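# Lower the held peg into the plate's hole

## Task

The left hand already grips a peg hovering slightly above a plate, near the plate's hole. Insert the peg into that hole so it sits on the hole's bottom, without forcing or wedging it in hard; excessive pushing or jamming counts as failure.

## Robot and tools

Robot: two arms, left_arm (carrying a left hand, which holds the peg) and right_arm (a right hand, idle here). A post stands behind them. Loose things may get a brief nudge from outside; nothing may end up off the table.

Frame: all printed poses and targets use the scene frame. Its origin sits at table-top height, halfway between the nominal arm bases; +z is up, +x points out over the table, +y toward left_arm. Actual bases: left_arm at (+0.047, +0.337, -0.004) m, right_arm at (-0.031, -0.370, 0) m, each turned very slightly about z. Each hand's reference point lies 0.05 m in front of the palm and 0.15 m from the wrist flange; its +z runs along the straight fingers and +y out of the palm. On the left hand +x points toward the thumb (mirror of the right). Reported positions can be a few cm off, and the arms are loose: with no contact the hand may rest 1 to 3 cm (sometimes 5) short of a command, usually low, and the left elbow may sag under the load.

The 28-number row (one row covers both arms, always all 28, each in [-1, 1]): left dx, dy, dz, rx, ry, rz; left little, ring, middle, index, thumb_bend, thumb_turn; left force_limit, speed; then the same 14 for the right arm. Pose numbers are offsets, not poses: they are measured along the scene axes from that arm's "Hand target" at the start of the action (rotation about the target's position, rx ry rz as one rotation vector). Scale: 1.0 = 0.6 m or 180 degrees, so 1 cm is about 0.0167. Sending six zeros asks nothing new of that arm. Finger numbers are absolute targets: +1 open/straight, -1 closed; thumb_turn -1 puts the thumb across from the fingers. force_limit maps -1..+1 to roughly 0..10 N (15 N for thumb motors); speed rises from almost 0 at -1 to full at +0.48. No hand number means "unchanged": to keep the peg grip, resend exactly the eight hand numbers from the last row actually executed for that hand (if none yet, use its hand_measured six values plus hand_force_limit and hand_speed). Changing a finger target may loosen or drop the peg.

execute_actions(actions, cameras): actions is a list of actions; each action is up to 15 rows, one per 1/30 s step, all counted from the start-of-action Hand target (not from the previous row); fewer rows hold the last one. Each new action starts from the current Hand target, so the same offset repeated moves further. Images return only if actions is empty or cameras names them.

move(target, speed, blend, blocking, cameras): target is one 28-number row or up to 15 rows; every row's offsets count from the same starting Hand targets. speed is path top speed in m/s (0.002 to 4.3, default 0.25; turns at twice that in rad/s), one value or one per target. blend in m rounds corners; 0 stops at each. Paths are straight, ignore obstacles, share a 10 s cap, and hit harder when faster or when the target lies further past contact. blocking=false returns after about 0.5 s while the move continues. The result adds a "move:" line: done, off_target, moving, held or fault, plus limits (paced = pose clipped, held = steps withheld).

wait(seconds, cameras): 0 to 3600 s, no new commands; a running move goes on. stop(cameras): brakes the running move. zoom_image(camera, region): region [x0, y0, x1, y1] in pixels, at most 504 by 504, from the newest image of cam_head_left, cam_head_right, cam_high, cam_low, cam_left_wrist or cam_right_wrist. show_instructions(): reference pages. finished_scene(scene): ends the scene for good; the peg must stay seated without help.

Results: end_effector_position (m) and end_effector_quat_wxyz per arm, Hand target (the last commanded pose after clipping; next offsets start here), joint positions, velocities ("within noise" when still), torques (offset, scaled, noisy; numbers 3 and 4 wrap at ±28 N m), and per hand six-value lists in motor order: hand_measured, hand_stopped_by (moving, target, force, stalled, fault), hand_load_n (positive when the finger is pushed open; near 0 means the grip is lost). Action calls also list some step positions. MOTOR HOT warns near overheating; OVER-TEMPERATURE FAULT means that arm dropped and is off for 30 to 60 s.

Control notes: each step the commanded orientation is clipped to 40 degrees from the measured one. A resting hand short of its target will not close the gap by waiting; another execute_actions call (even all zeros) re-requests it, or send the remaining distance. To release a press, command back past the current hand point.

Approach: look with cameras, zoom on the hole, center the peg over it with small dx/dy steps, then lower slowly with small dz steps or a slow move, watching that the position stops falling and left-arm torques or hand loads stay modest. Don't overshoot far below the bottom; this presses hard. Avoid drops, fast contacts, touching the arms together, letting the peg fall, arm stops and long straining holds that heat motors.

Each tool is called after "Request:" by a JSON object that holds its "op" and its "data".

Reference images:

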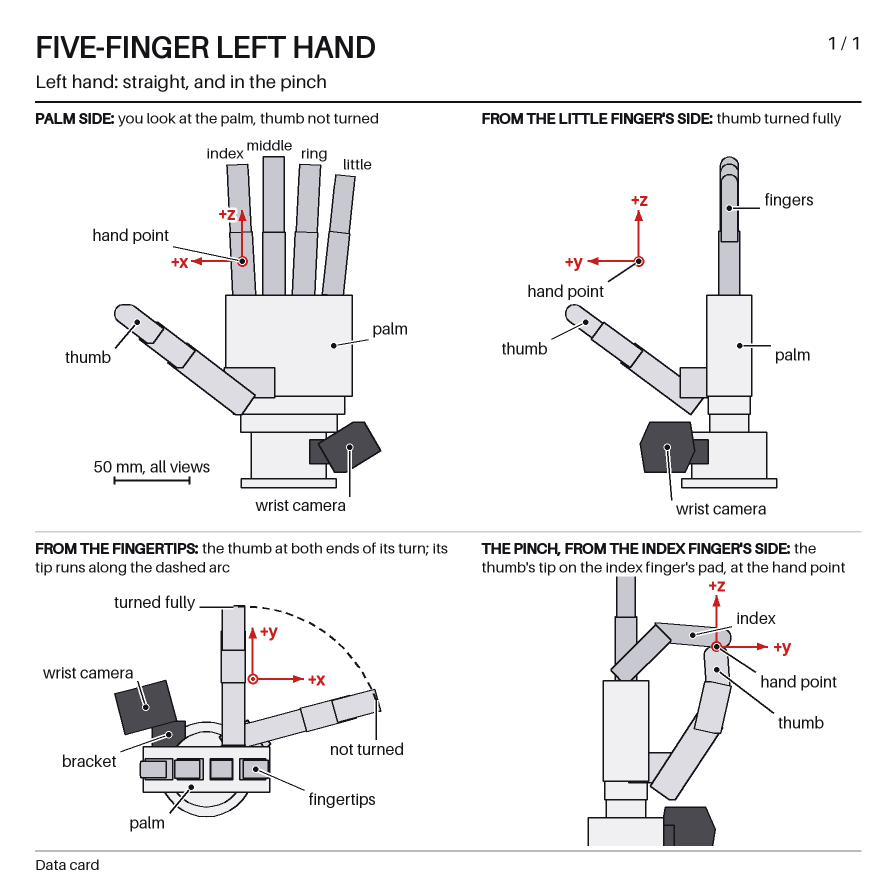

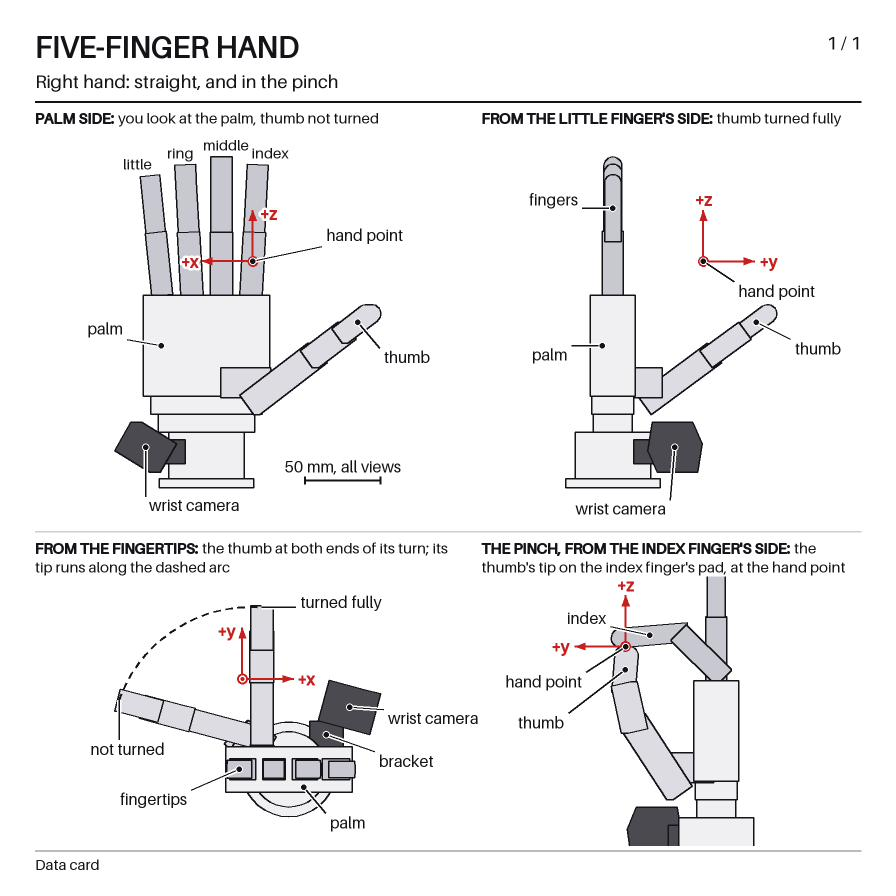

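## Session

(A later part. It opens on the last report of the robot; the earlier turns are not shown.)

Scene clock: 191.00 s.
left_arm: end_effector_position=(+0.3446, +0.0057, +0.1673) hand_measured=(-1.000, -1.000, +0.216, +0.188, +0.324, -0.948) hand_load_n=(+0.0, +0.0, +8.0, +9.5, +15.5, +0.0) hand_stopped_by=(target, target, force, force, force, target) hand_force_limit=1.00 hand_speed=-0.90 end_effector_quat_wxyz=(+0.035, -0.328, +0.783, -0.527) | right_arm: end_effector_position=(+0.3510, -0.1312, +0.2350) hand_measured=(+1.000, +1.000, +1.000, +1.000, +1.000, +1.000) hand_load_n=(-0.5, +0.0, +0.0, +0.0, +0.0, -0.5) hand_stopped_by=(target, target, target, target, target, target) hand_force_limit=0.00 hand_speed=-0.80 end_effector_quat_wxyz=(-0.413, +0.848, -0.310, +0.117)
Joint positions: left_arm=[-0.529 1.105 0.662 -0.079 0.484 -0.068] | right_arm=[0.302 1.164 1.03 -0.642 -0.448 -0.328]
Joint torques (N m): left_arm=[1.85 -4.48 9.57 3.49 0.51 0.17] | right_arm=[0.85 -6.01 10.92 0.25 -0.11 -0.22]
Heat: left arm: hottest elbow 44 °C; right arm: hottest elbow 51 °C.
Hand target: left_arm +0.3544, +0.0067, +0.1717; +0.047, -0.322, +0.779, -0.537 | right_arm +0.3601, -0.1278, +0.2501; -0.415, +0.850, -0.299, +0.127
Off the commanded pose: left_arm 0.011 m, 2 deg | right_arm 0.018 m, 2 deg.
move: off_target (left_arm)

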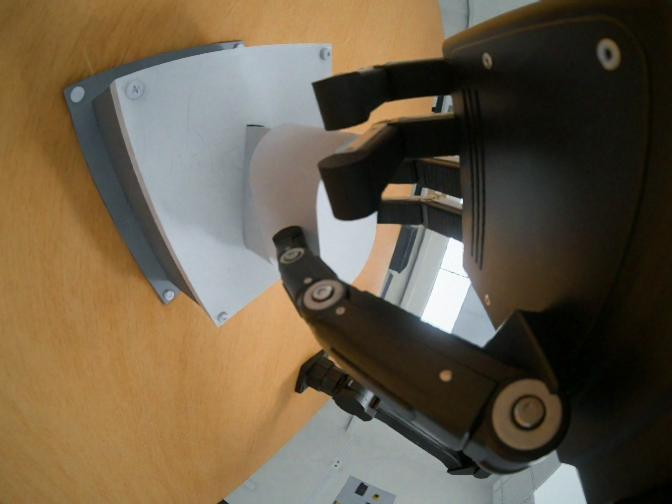

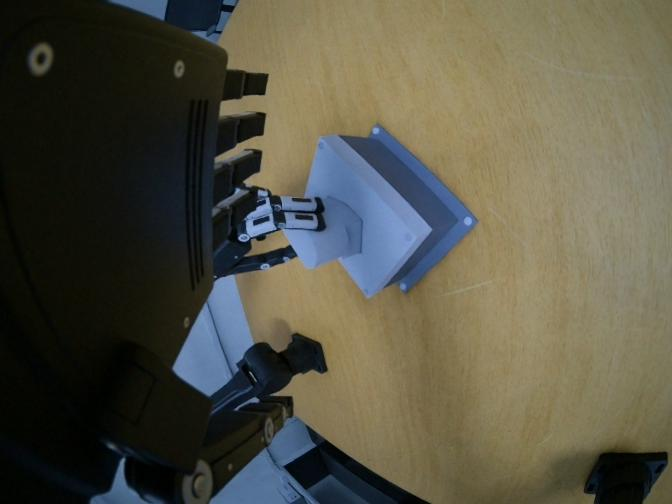

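Request:
{"op": "move", "data": {"target": [-0.0015,-0.0013,-0.006,0.0051,-0.0117,0,-1,-1,0.216,0.188,0.324,-0.948,1.0,-0.9,0,0,0,0,0,0,1,1,1,1,1,1,0,-0.8], "speed": 0.01, "cameras": ["cam_left_wrist","cam_right_wrist"]}}

Request:
{"op": "zoom_image", "data": {"camera": "cam_right_wrist", "region": [310, 180, 390, 270]}}

Request:
{"op": "zoom_image", "data": {"camera": "cam_left_wrist", "region": [215, 105, 275, 165]}}

Request:
{"op": "zoom_image", "data": {"camera": "cam_left_wrist", "region": [220, 205, 280, 265]}}

Scene clock: 193.90 s.
left_arm: end_effector_position=(+0.3493, +0.0068, +0.1673) hand_measured=(-1.000, -1.000, +0.216, +0.188, +0.324, -0.948) hand_load_n=(+0.0, +0.0, +7.0, +9.5, +15.5, +0.0) hand_stopped_by=(target, target, force, force, force, target) hand_force_limit=1.00 hand_speed=-0.90 end_effector_quat_wxyz=(+0.049, -0.323, +0.784, -0.528) | right_arm: end_effector_position=(+0.3510, -0.1312, +0.2350) hand_measured=(+1.000, +1.000, +1.000, +1.000, +1.000, +1.000) hand_load_n=(+0.0, +0.0, +0.0, +0.0, +0.0, +0.0) hand_stopped_by=(target, target, target, target, target, target) hand_force_limit=0.00 hand_speed=-0.80 end_effector_quat_wxyz=(-0.413, +0.848, -0.310, +0.117)
Joint positions: left_arm=[-0.529 1.105 0.662 -0.07 0.468 -0.05] | right_arm=[0.302 1.164 1.03 -0.642 -0.448 -0.328]
Joint torques (N m): left_arm=[0.56 -4.95 8.44 3.89 -0.09 0.22] | right_arm=[0.79 -5.95 10.93 0.24 -0.11 -0.22]
Heat: left arm: hottest elbow 44 °C; right arm: hottest elbow 52 °C.
Hand target: left_arm +0.3534, +0.0059, +0.1681; +0.064, -0.311, +0.782, -0.536 | right_arm +0.3601, -0.1278, +0.2501; -0.415, +0.850, -0.299, +0.127
Off the commanded pose: left_arm 0.004 m, 2 deg | right_arm 0.018 m, 2 deg.
move: done

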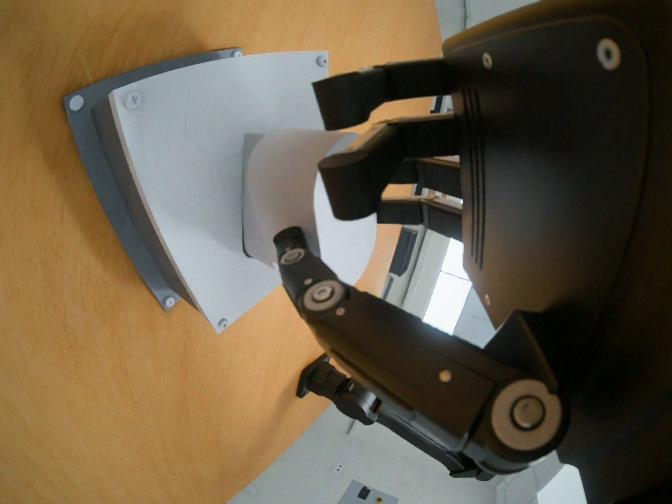

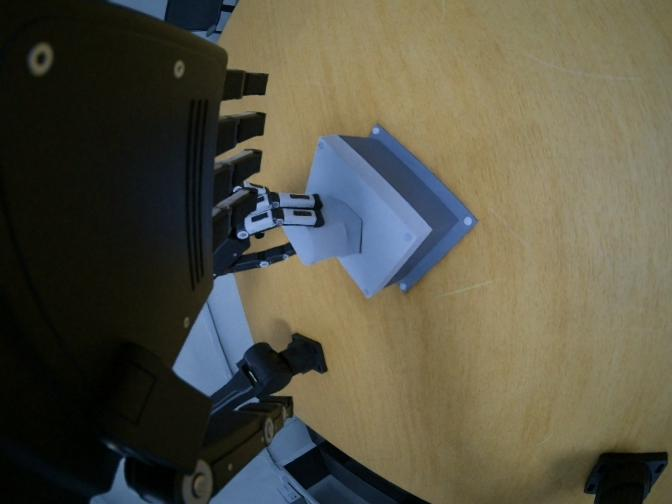

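Scaled by 5.600 from the camera's image (finer frame: 960x720).

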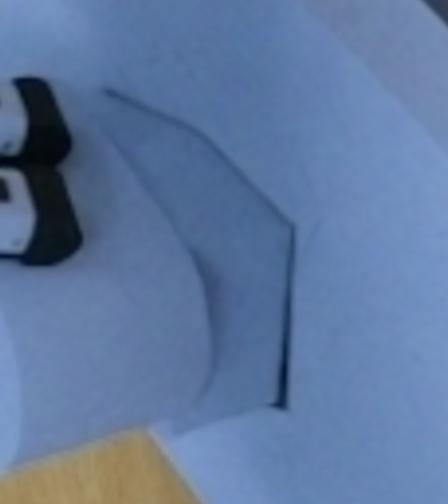

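Scaled by 8.400 from the camera's image (finer frame: 960x720).

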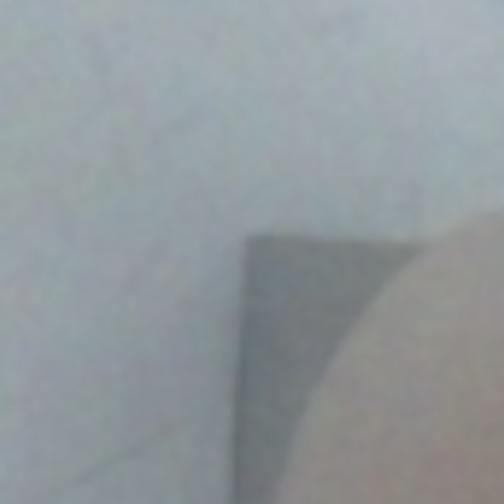

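Scaled by 8.400 from the camera's image (finer frame: 960x720).

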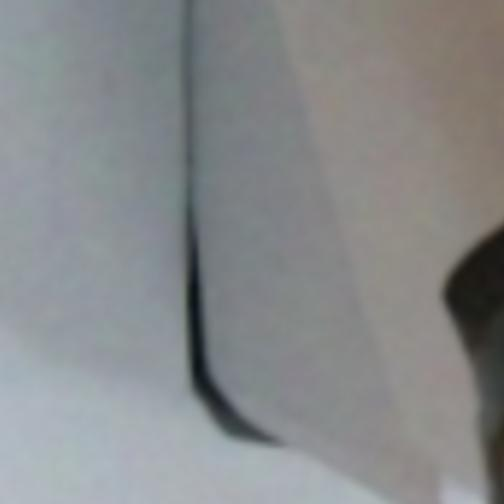

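Request:
{"op": "move", "data": {"target": [-0.0025,-0.0012,-0.0065,0.0051,-0.0117,0,-1,-1,0.216,0.188,0.324,-0.948,1.0,-0.9,0,0,0,0,0,0,1,1,1,1,1,1,0,-0.8], "speed": 0.01, "cameras": ["cam_left_wrist","cam_right_wrist","cam_low"]}}

Request:
{"op": "zoom_image", "data": {"camera": "cam_right_wrist", "region": [310, 180, 390, 270]}}

Request:
{"op": "zoom_image", "data": {"camera": "cam_left_wrist", "region": [200, 100, 300, 280]}}

Request:
{"op": "zoom_image", "data": {"camera": "cam_low", "region": [485, 255, 530, 300]}}

Scene clock: 196.83 s.
left_arm: end_effector_position=(+0.3494, +0.0066, +0.1605) hand_measured=(-1.000, -1.000, +0.216, +0.188, +0.324, -0.948) hand_load_n=(+0.0, +0.0, +7.0, +10.0, +15.5, +0.0) hand_stopped_by=(target, target, force, force, force, target) hand_force_limit=1.00 hand_speed=-0.90 end_effector_quat_wxyz=(+0.065, -0.315, +0.787, -0.526) | right_arm: end_effector_position=(+0.3510, -0.1312, +0.2350) hand_measured=(+1.000, +1.000, +1.000, +1.000, +1.000, +1.000) hand_load_n=(+0.0, +0.0, +0.0, +0.0, +0.0, -0.5) hand_stopped_by=(target, target, target, target, target, target) hand_force_limit=0.00 hand_speed=-0.80 end_effector_quat_wxyz=(-0.413, +0.848, -0.310, +0.117)
Joint positions: left_arm=[-0.543 1.105 0.647 -0.047 0.438 -0.027] | right_arm=[0.302 1.164 1.03 -0.642 -0.448 -0.328]
Joint torques (N m): left_arm=[0.26 -5.48 8.43 3.75 -0.12 0.23] | right_arm=[0.79 -5.95 10.93 0.24 -0.11 -0.22]
Heat: left arm: hottest elbow 44 °C; right arm: hottest elbow 52 °C.
Hand target: left_arm +0.3519, +0.0052, +0.1642; +0.081, -0.301, +0.785, -0.536 | right_arm +0.3601, -0.1278, +0.2501; -0.415, +0.850, -0.299, +0.127
Off the commanded pose: left_arm 0.005 m, 3 deg | right_arm 0.018 m, 2 deg.
move: off_target (left_arm)
Images, in order (width x height): cam_low 896x504, cam_left_wrist 672x504, cam_right_wrist 672x504.

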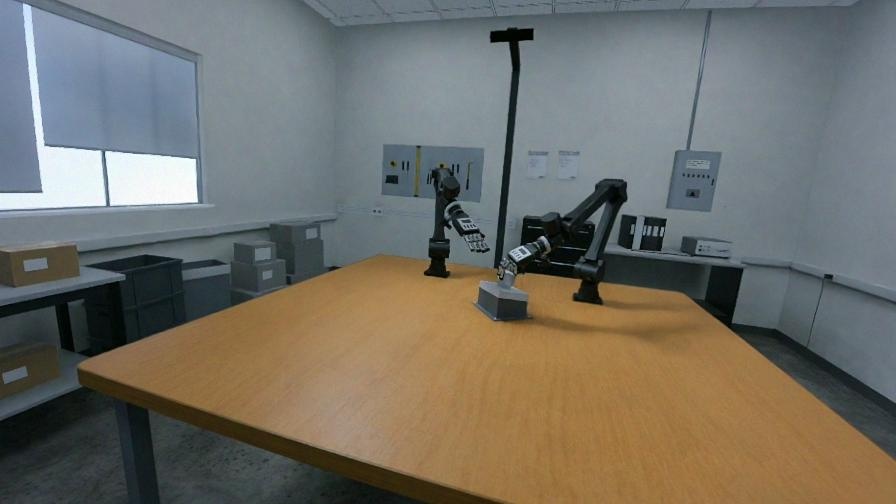

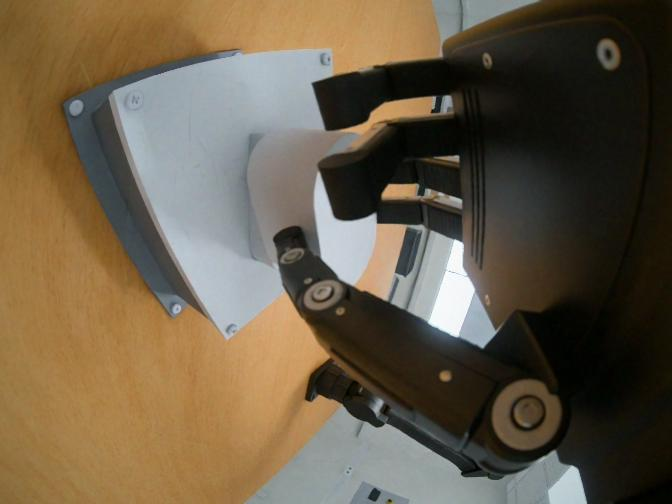

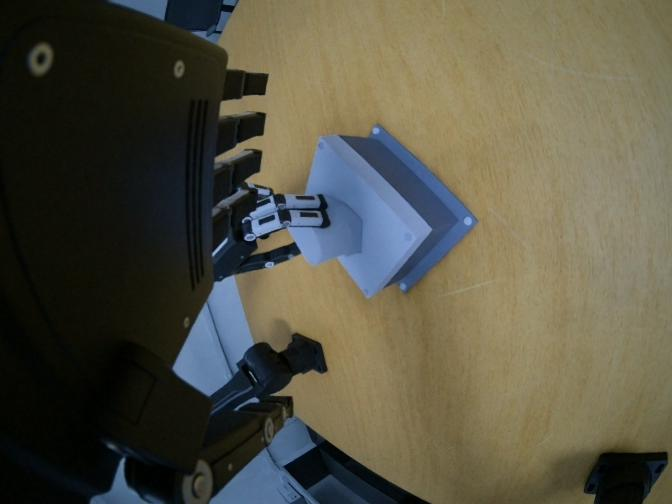

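Scaled by 5.600 from the camera's image (finer frame: 960x720).

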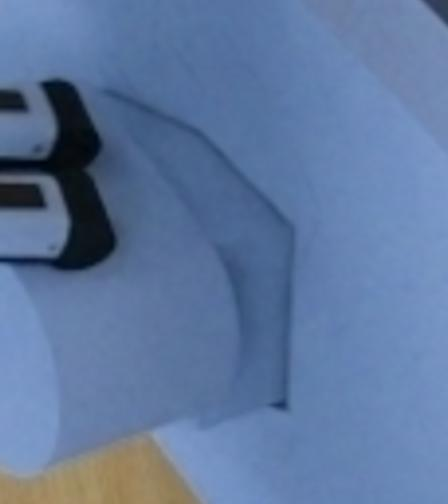

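Scaled by 2.800 from the camera's image (finer frame: 960x720).

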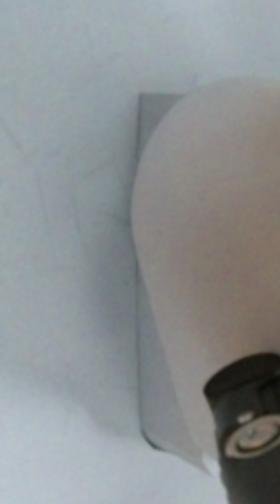

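Scaled by 11.200 from the camera's image (finer frame: 1280x720).

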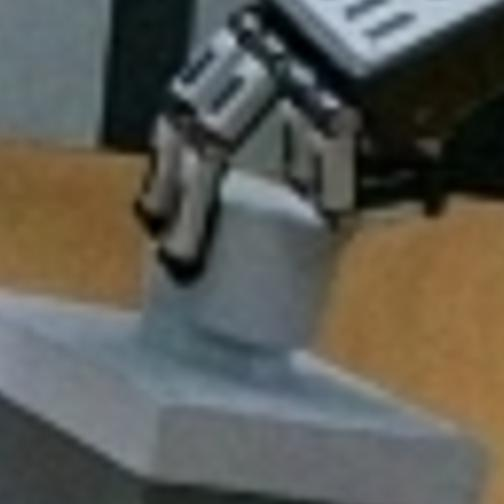

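Request:
{"op": "move", "data": {"target": [0.0013,-0.0024,-0.0135,0,0,0,-1,-1,0.216,0.188,0.324,-0.948,1.0,-0.9,0,0,0,0,0,0,1,1,1,1,1,1,0,-0.8], "speed": 0.01, "cameras": ["cam_left_wrist","cam_right_wrist","cam_low"]}}

Request:
{"op": "zoom_image", "data": {"camera": "cam_right_wrist", "region": [310, 180, 390, 270]}}

Request:
{"op": "zoom_image", "data": {"camera": "cam_left_wrist", "region": [200, 100, 300, 280]}}

Request:
{"op": "zoom_image", "data": {"camera": "cam_low", "region": [485, 255, 530, 300]}}

Scene clock: 198.43 s.
left_arm: end_effector_position=(+0.3493, +0.0062, +0.1568) hand_measured=(-1.000, -1.000, +0.216, +0.188, +0.324, -0.948) hand_load_n=(-0.5, +0.0, +7.0, +10.0, +15.5, +0.0) hand_stopped_by=(target, target, force, force, force, target) hand_force_limit=1.00 hand_speed=-0.90 end_effector_quat_wxyz=(+0.068, -0.312, +0.786, -0.529) | right_arm: end_effector_position=(+0.3510, -0.1312, +0.2350) hand_measured=(+1.000, +1.000, +1.000, +1.000, +1.000, +1.000) hand_load_n=(+0.0, +0.0, +0.0, +0.0, +0.0, +0.0) hand_stopped_by=(target, target, target, target, target, target) hand_force_limit=0.00 hand_speed=-0.80 end_effector_quat_wxyz=(-0.413, +0.848, -0.310, +0.117)
Joint positions: left_arm=[-0.545 1.109 0.633 -0.019 0.435 -0.026] | right_arm=[0.302 1.164 1.03 -0.642 -0.448 -0.328]
Joint torques (N m): left_arm=[0.15 -4.54 8.51 3.92 -0.11 0.22] | right_arm=[0.85 -5.95 10.93 0.23 -0.11 -0.22]
Heat: left arm: hottest elbow 44 °C; right arm: hottest elbow 52 °C.
Hand target: left_arm +0.3528, +0.0037, +0.1563; +0.081, -0.301, +0.785, -0.536 | right_arm +0.3601, -0.1278, +0.2501; -0.415, +0.850, -0.299, +0.127
Off the commanded pose: left_arm 0.004 m, 2 deg | right_arm 0.018 m, 2 deg.
move: done
Images, in order (width x height): cam_low 896x504, cam_left_wrist 672x504, cam_right_wrist 672x504.

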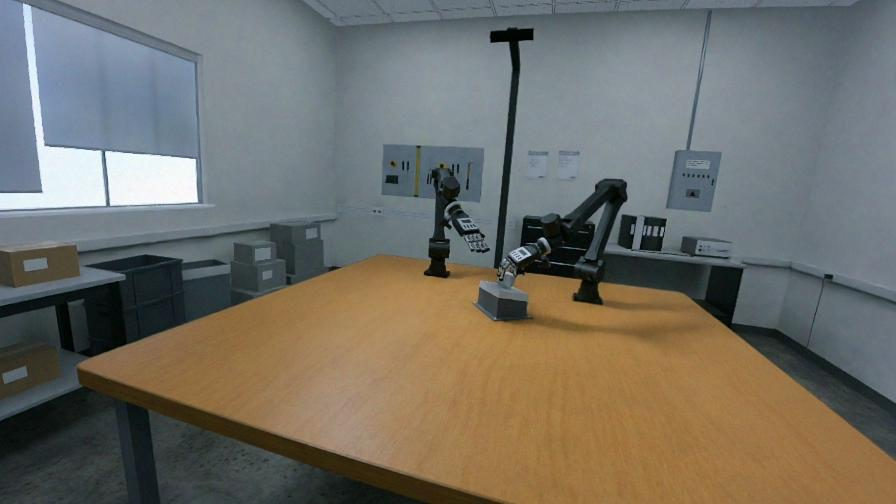

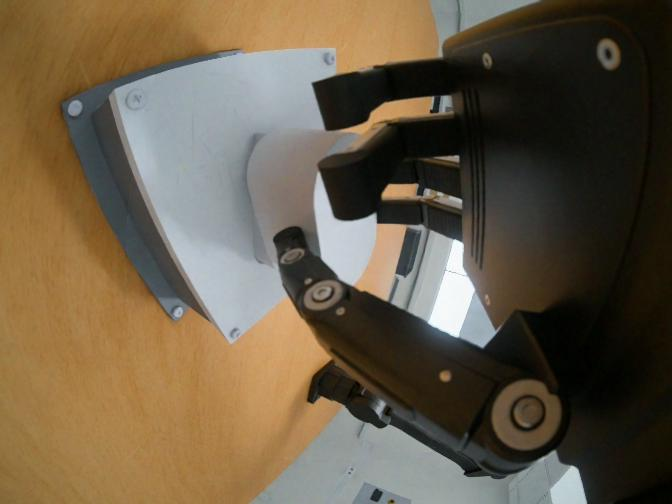

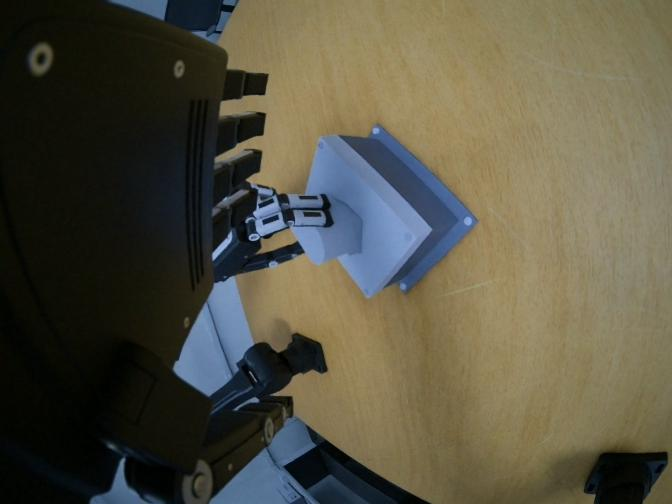

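Scaled by 5.600 from the camera's image (finer frame: 960x720).

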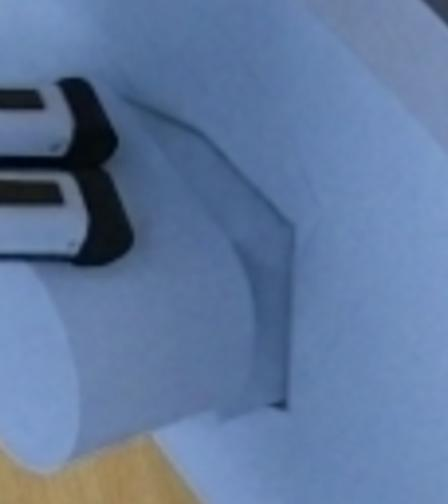

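Scaled by 2.800 from the camera's image (finer frame: 960x720).

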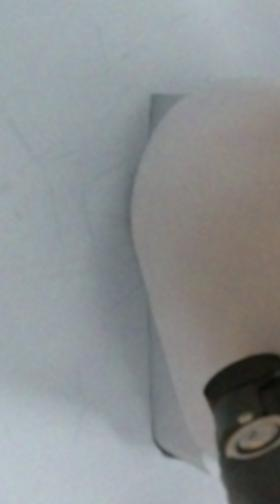

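Scaled by 11.200 from the camera's image (finer frame: 1280x720).

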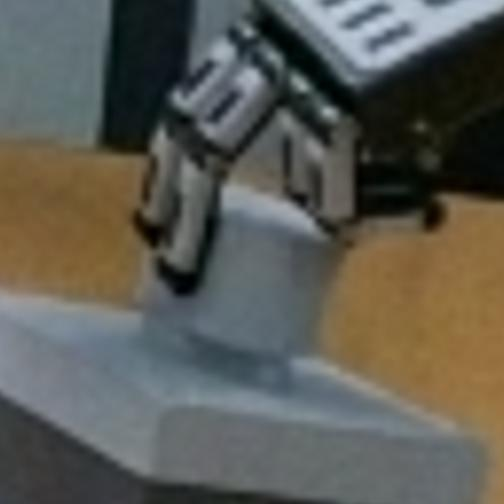

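Request:
{"op": "move", "data": {"target": [0.0008,-0.002,-0.0135,0,0,0,-1,-1,0.216,0.188,0.324,-0.948,1.0,-0.9,0,0,0,0,0,0,1,1,1,1,1,1,0,-0.8], "speed": 0.01, "cameras": ["cam_left_wrist","cam_right_wrist","cam_low"]}}

Request:
{"op": "zoom_image", "data": {"camera": "cam_right_wrist", "region": [310, 180, 390, 270]}}

Request:
{"op": "zoom_image", "data": {"camera": "cam_low", "region": [485, 255, 530, 300]}}

Scene clock: 199.97 s.
left_arm: end_effector_position=(+0.3500, +0.0050, +0.1508) hand_measured=(-1.000, -1.000, +0.216, +0.188, +0.324, -0.948) hand_load_n=(-0.5, +0.0, +6.5, +10.0, +15.5, +1.0) hand_stopped_by=(target, target, force, force, force, target) hand_force_limit=1.00 hand_speed=-0.90 end_effector_quat_wxyz=(+0.070, -0.311, +0.785, -0.531) | right_arm: end_effector_position=(+0.3510, -0.1312, +0.2350) hand_measured=(+1.000, +1.000, +1.000, +1.000, +1.000, +1.000) hand_load_n=(-0.5, +0.0, +0.5, +0.0, +0.0, +0.0) hand_stopped_by=(target, target, target, target, target, target) hand_force_limit=0.00 hand_speed=-0.80 end_effector_quat_wxyz=(-0.413, +0.848, -0.310, +0.117)
Joint positions: left_arm=[-0.547 1.122 0.622 0.009 0.433 -0.026] | right_arm=[0.302 1.164 1.03 -0.642 -0.448 -0.328]
Joint torques (N m): left_arm=[0.21 -4.13 8.28 3.93 -0.12 0.21] | right_arm=[0.79 -5.95 10.95 0.24 -0.11 -0.22]
Heat: left arm: hottest elbow 44 °C; right arm: hottest elbow 52 °C.
Hand target: left_arm +0.3532, +0.0025, +0.1481; +0.080, -0.301, +0.785, -0.536 | right_arm +0.3601, -0.1278, +0.2501; -0.415, +0.850, -0.299, +0.127
Off the commanded pose: left_arm 0.005 m, 2 deg | right_arm 0.018 m, 2 deg.
move: done
Images, in order (width x height): cam_low 896x504, cam_left_wrist 672x504, cam_right_wrist 672x504.

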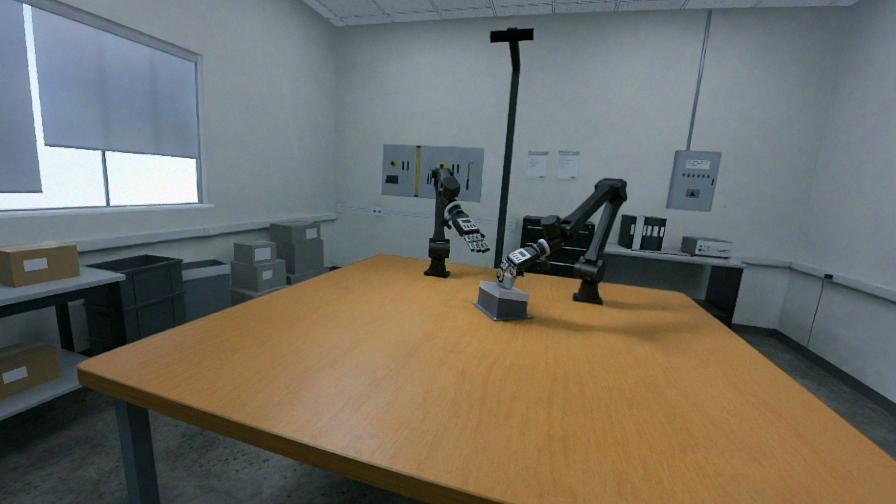

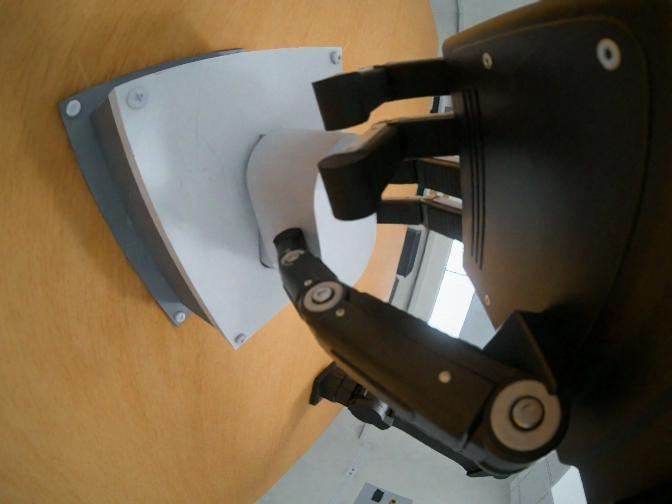

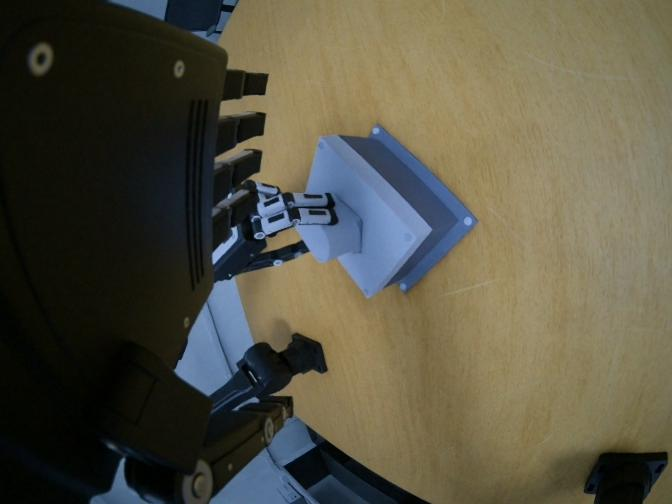

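Scaled by 5.600 from the camera's image (finer frame: 960x720).

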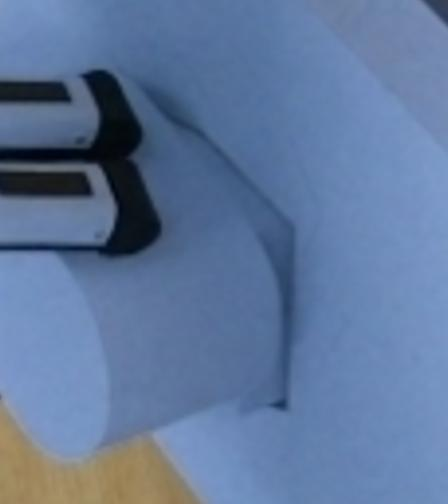

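Scaled by 11.200 from the camera's image (finer frame: 1280x720).

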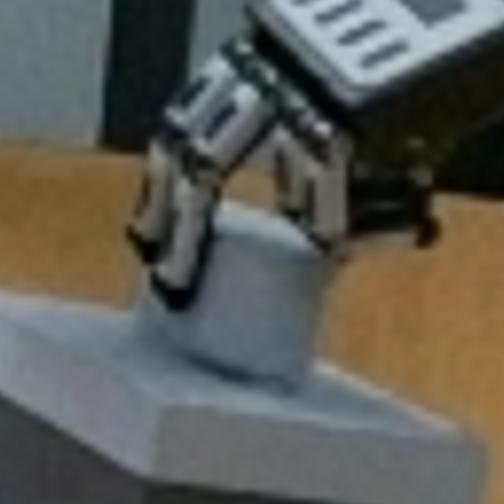

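Request:
{"op": "move", "data": {"target": [0.0008,-0.0015,-0.008,0,0,0,-1,-1,0.216,0.188,0.324,-0.948,1.0,-0.9,0,0,0,0,0,0,1,1,1,1,1,1,0,-0.8], "speed": 0.01, "cameras": ["cam_left_wrist","cam_right_wrist","cam_low"]}}

Request:
{"op": "zoom_image", "data": {"camera": "cam_right_wrist", "region": [310, 180, 390, 270]}}

Request:
{"op": "zoom_image", "data": {"camera": "cam_left_wrist", "region": [230, 100, 370, 300]}}

Request:
{"op": "zoom_image", "data": {"camera": "cam_low", "region": [485, 255, 530, 300]}}

Scene clock: 201.20 s.
left_arm: end_effector_position=(+0.3501, +0.0036, +0.1495) hand_measured=(-1.000, -1.000, +0.216, +0.188, +0.324, -0.948) hand_load_n=(+0.0, +0.0, +5.5, +10.0, +15.5, +2.0) hand_stopped_by=(target, target, force, force, force, target) hand_force_limit=1.00 hand_speed=-0.90 end_effector_quat_wxyz=(+0.071, -0.308, +0.784, -0.533) | right_arm: end_effector_position=(+0.3510, -0.1312, +0.2350) hand_measured=(+1.000, +1.000, +1.000, +1.000, +1.000, +1.000) hand_load_n=(+0.0, +0.0, +0.0, +0.0, +0.0, -0.5) hand_stopped_by=(target, target, target, target, target, target) hand_force_limit=0.00 hand_speed=-0.80 end_effector_quat_wxyz=(-0.413, +0.848, -0.310, +0.117)
Joint positions: left_arm=[-0.55 1.126 0.617 0.027 0.433 -0.026] | right_arm=[0.302 1.164 1.03 -0.642 -0.448 -0.328]
Joint torques (N m): left_arm=[0.15 -3.72 8.17 3.99 -0.18 0.2] | right_arm=[0.85 -5.95 10.93 0.23 -0.11 -0.23]
Heat: left arm: hottest elbow 43 °C; right arm: hottest elbow 52 °C.
Hand target: left_arm +0.3537, +0.0016, +0.1433; +0.081, -0.301, +0.785, -0.536 | right_arm +0.3601, -0.1278, +0.2501; -0.415, +0.850, -0.299, +0.127
Off the commanded pose: left_arm 0.007 m, 1 deg | right_arm 0.018 m, 2 deg.
move: done
Images, in order (width x height): cam_low 896x504, cam_left_wrist 672x504, cam_right_wrist 672x504.

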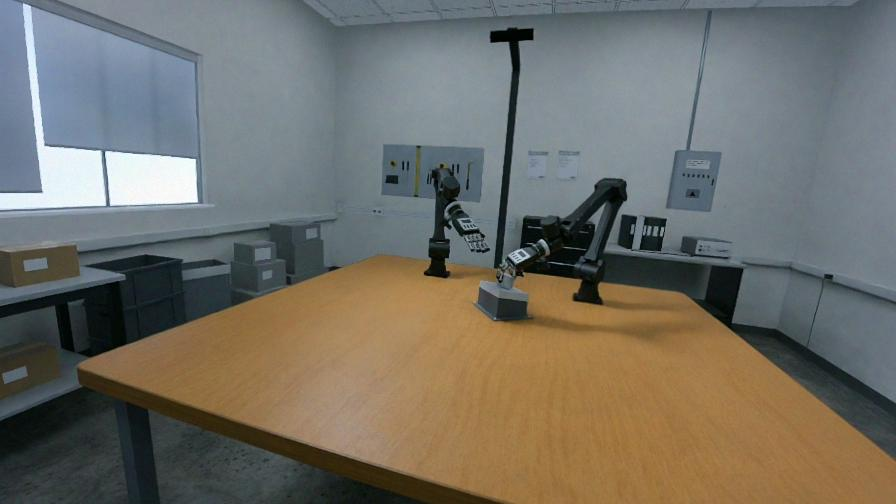

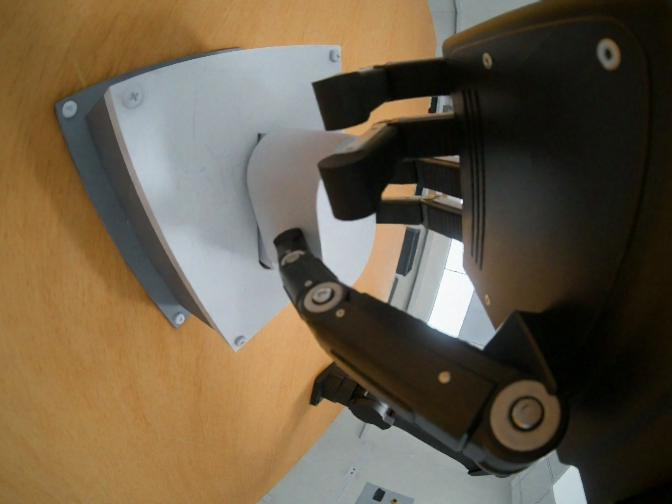

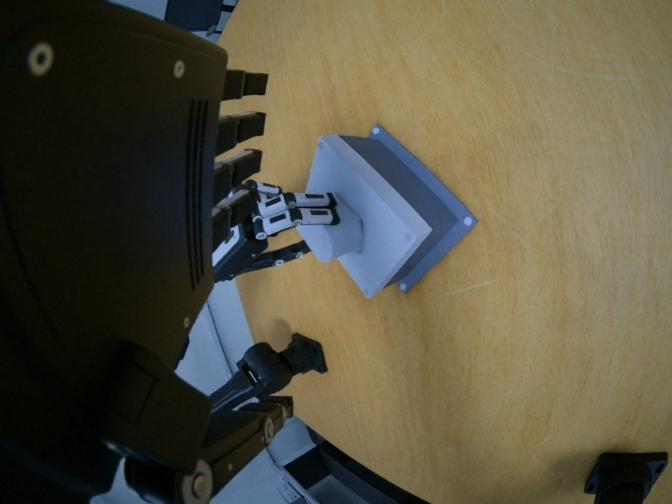

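Scaled by 5.600 from the camera's image (finer frame: 960x720).

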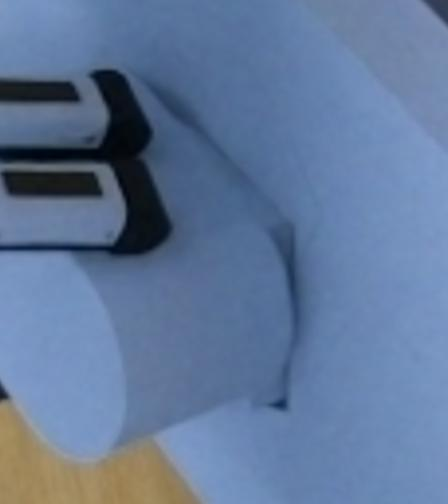

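Scaled by 2.520 from the camera's image (finer frame: 960x720).

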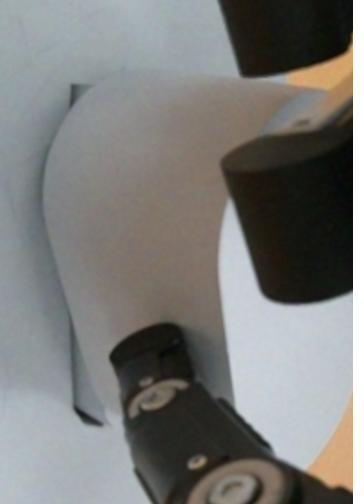

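Scaled by 11.200 from the camera's image (finer frame: 1280x720).

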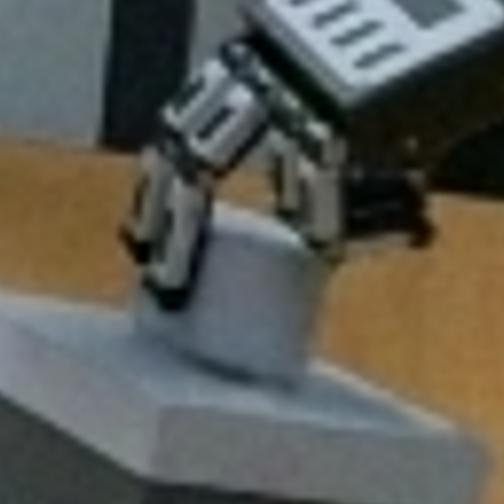

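Request:
{"op": "wait", "data": {"seconds": 0.1, "cameras": ["all"]}}

Request:
{"op": "zoom_image", "data": {"camera": "cam_right_wrist", "region": [310, 180, 390, 270]}}

Request:
{"op": "zoom_image", "data": {"camera": "cam_left_wrist", "region": [230, 100, 370, 300]}}

Request:
{"op": "zoom_image", "data": {"camera": "cam_low", "region": [485, 255, 530, 300]}}

Scene clock: 202.87 s.
left_arm: end_effector_position=(+0.3501, +0.0036, +0.1495) hand_measured=(-1.000, -1.000, +0.216, +0.188, +0.324, -0.948) hand_load_n=(+0.0, +0.0, +5.5, +10.0, +15.5, +2.0) hand_stopped_by=(target, target, force, force, force, target) hand_force_limit=1.00 hand_speed=-0.90 end_effector_quat_wxyz=(+0.071, -0.308, +0.784, -0.533) | right_arm: end_effector_position=(+0.3510, -0.1312, +0.2350) hand_measured=(+1.000, +1.000, +1.000, +1.000, +1.000, +1.000) hand_load_n=(+0.0, +0.0, +0.0, +0.0, +0.0, +0.0) hand_stopped_by=(target, target, target, target, target, target) hand_force_limit=0.00 hand_speed=-0.80 end_effector_quat_wxyz=(-0.413, +0.848, -0.310, +0.117)
Joint positions: left_arm=[-0.55 1.126 0.617 0.027 0.433 -0.026] | right_arm=[0.302 1.164 1.03 -0.642 -0.448 -0.328]
Joint torques (N m): left_arm=[0.32 -3.72 8.16 4 -0.19 0.21] | right_arm=[0.85 -5.89 10.92 0.23 -0.11 -0.22]
Heat: left arm: hottest elbow 43 °C; right arm: hottest elbow 52 °C.
Hand target: left_arm +0.3537, +0.0016, +0.1433; +0.081, -0.301, +0.785, -0.536 | right_arm +0.3601, -0.1278, +0.2501; -0.415, +0.850, -0.299, +0.127
Off the commanded pose: left_arm 0.007 m, 1 deg | right_arm 0.018 m, 2 deg.
wait: 0.10 s; at rest from the start

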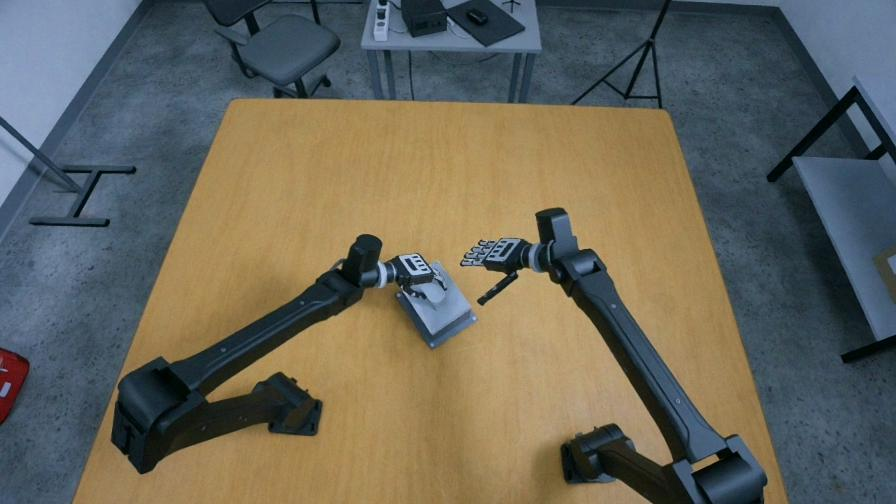

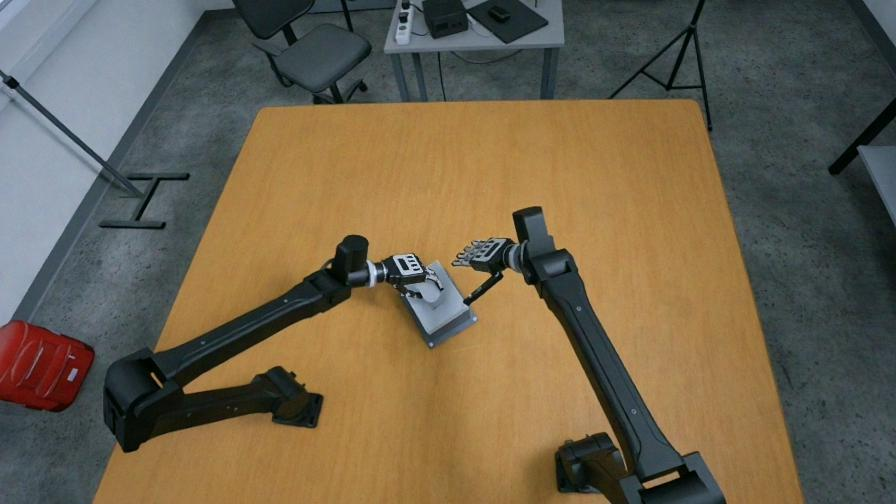

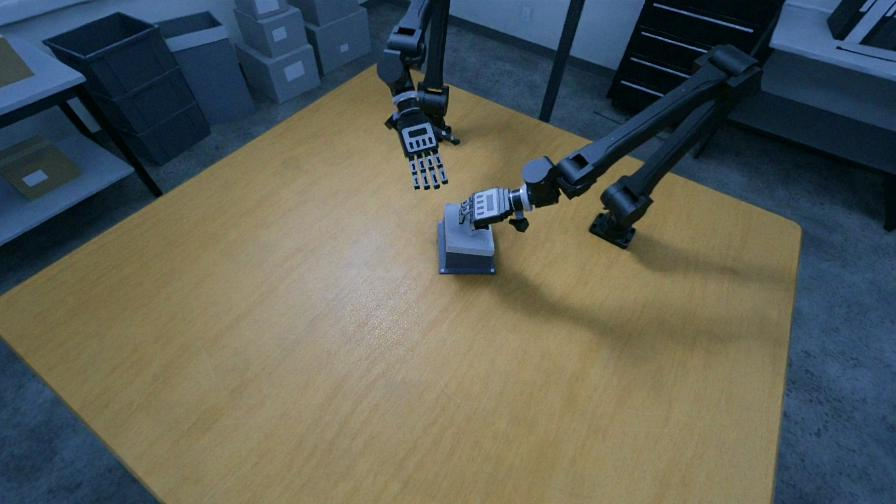

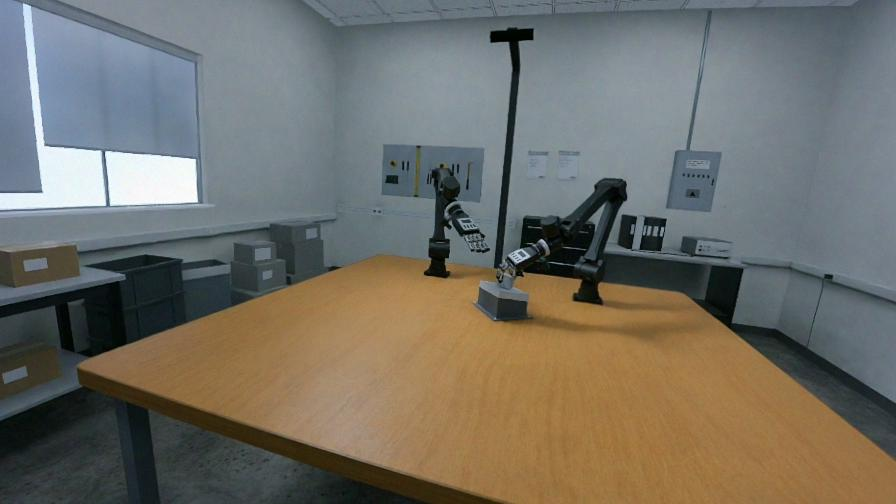

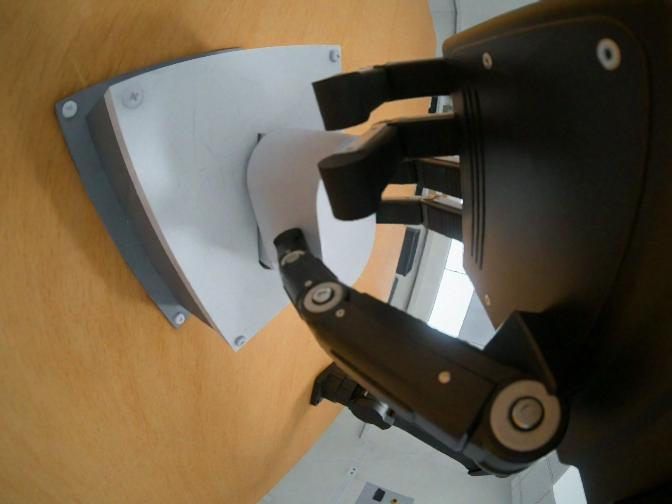

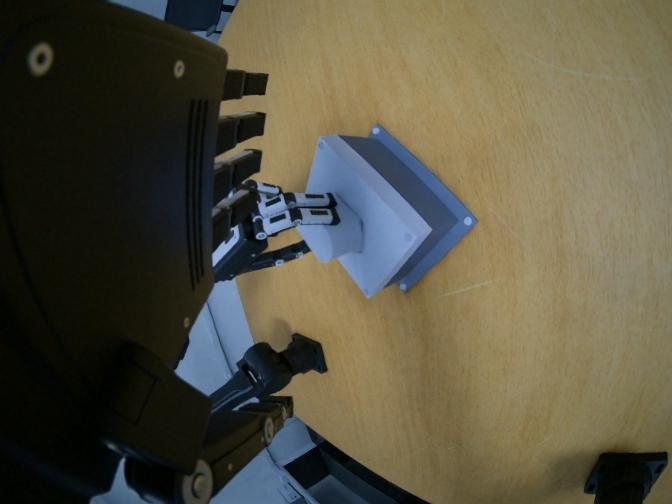

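Scaled by 5.600 from the camera's image (finer frame: 960x720).

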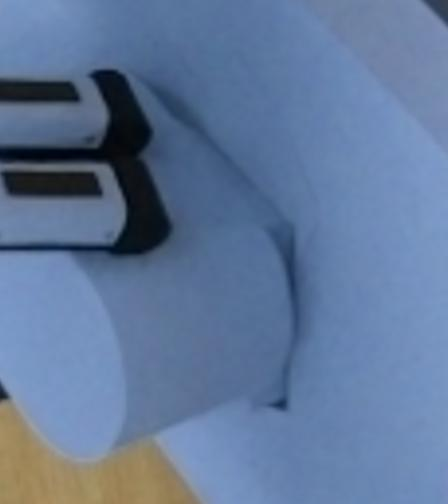

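Scaled by 2.520 from the camera's image (finer frame: 960x720).

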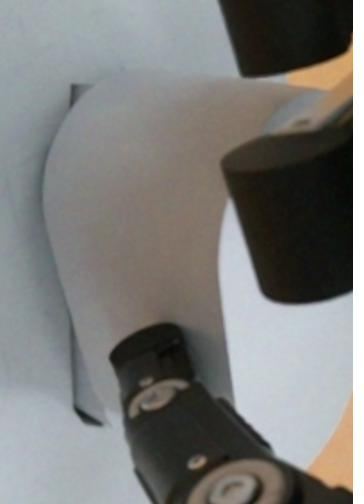

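Scaled by 11.200 from the camera's image (finer frame: 1280x720).

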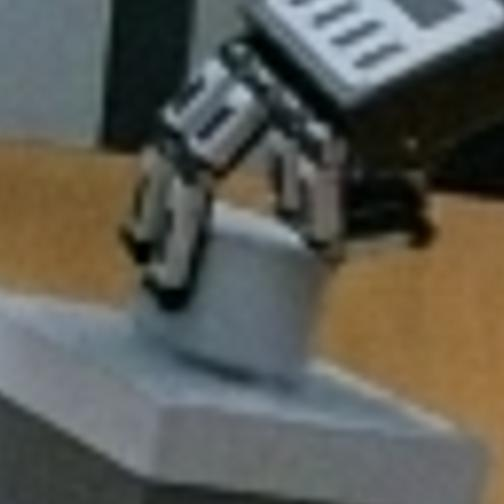

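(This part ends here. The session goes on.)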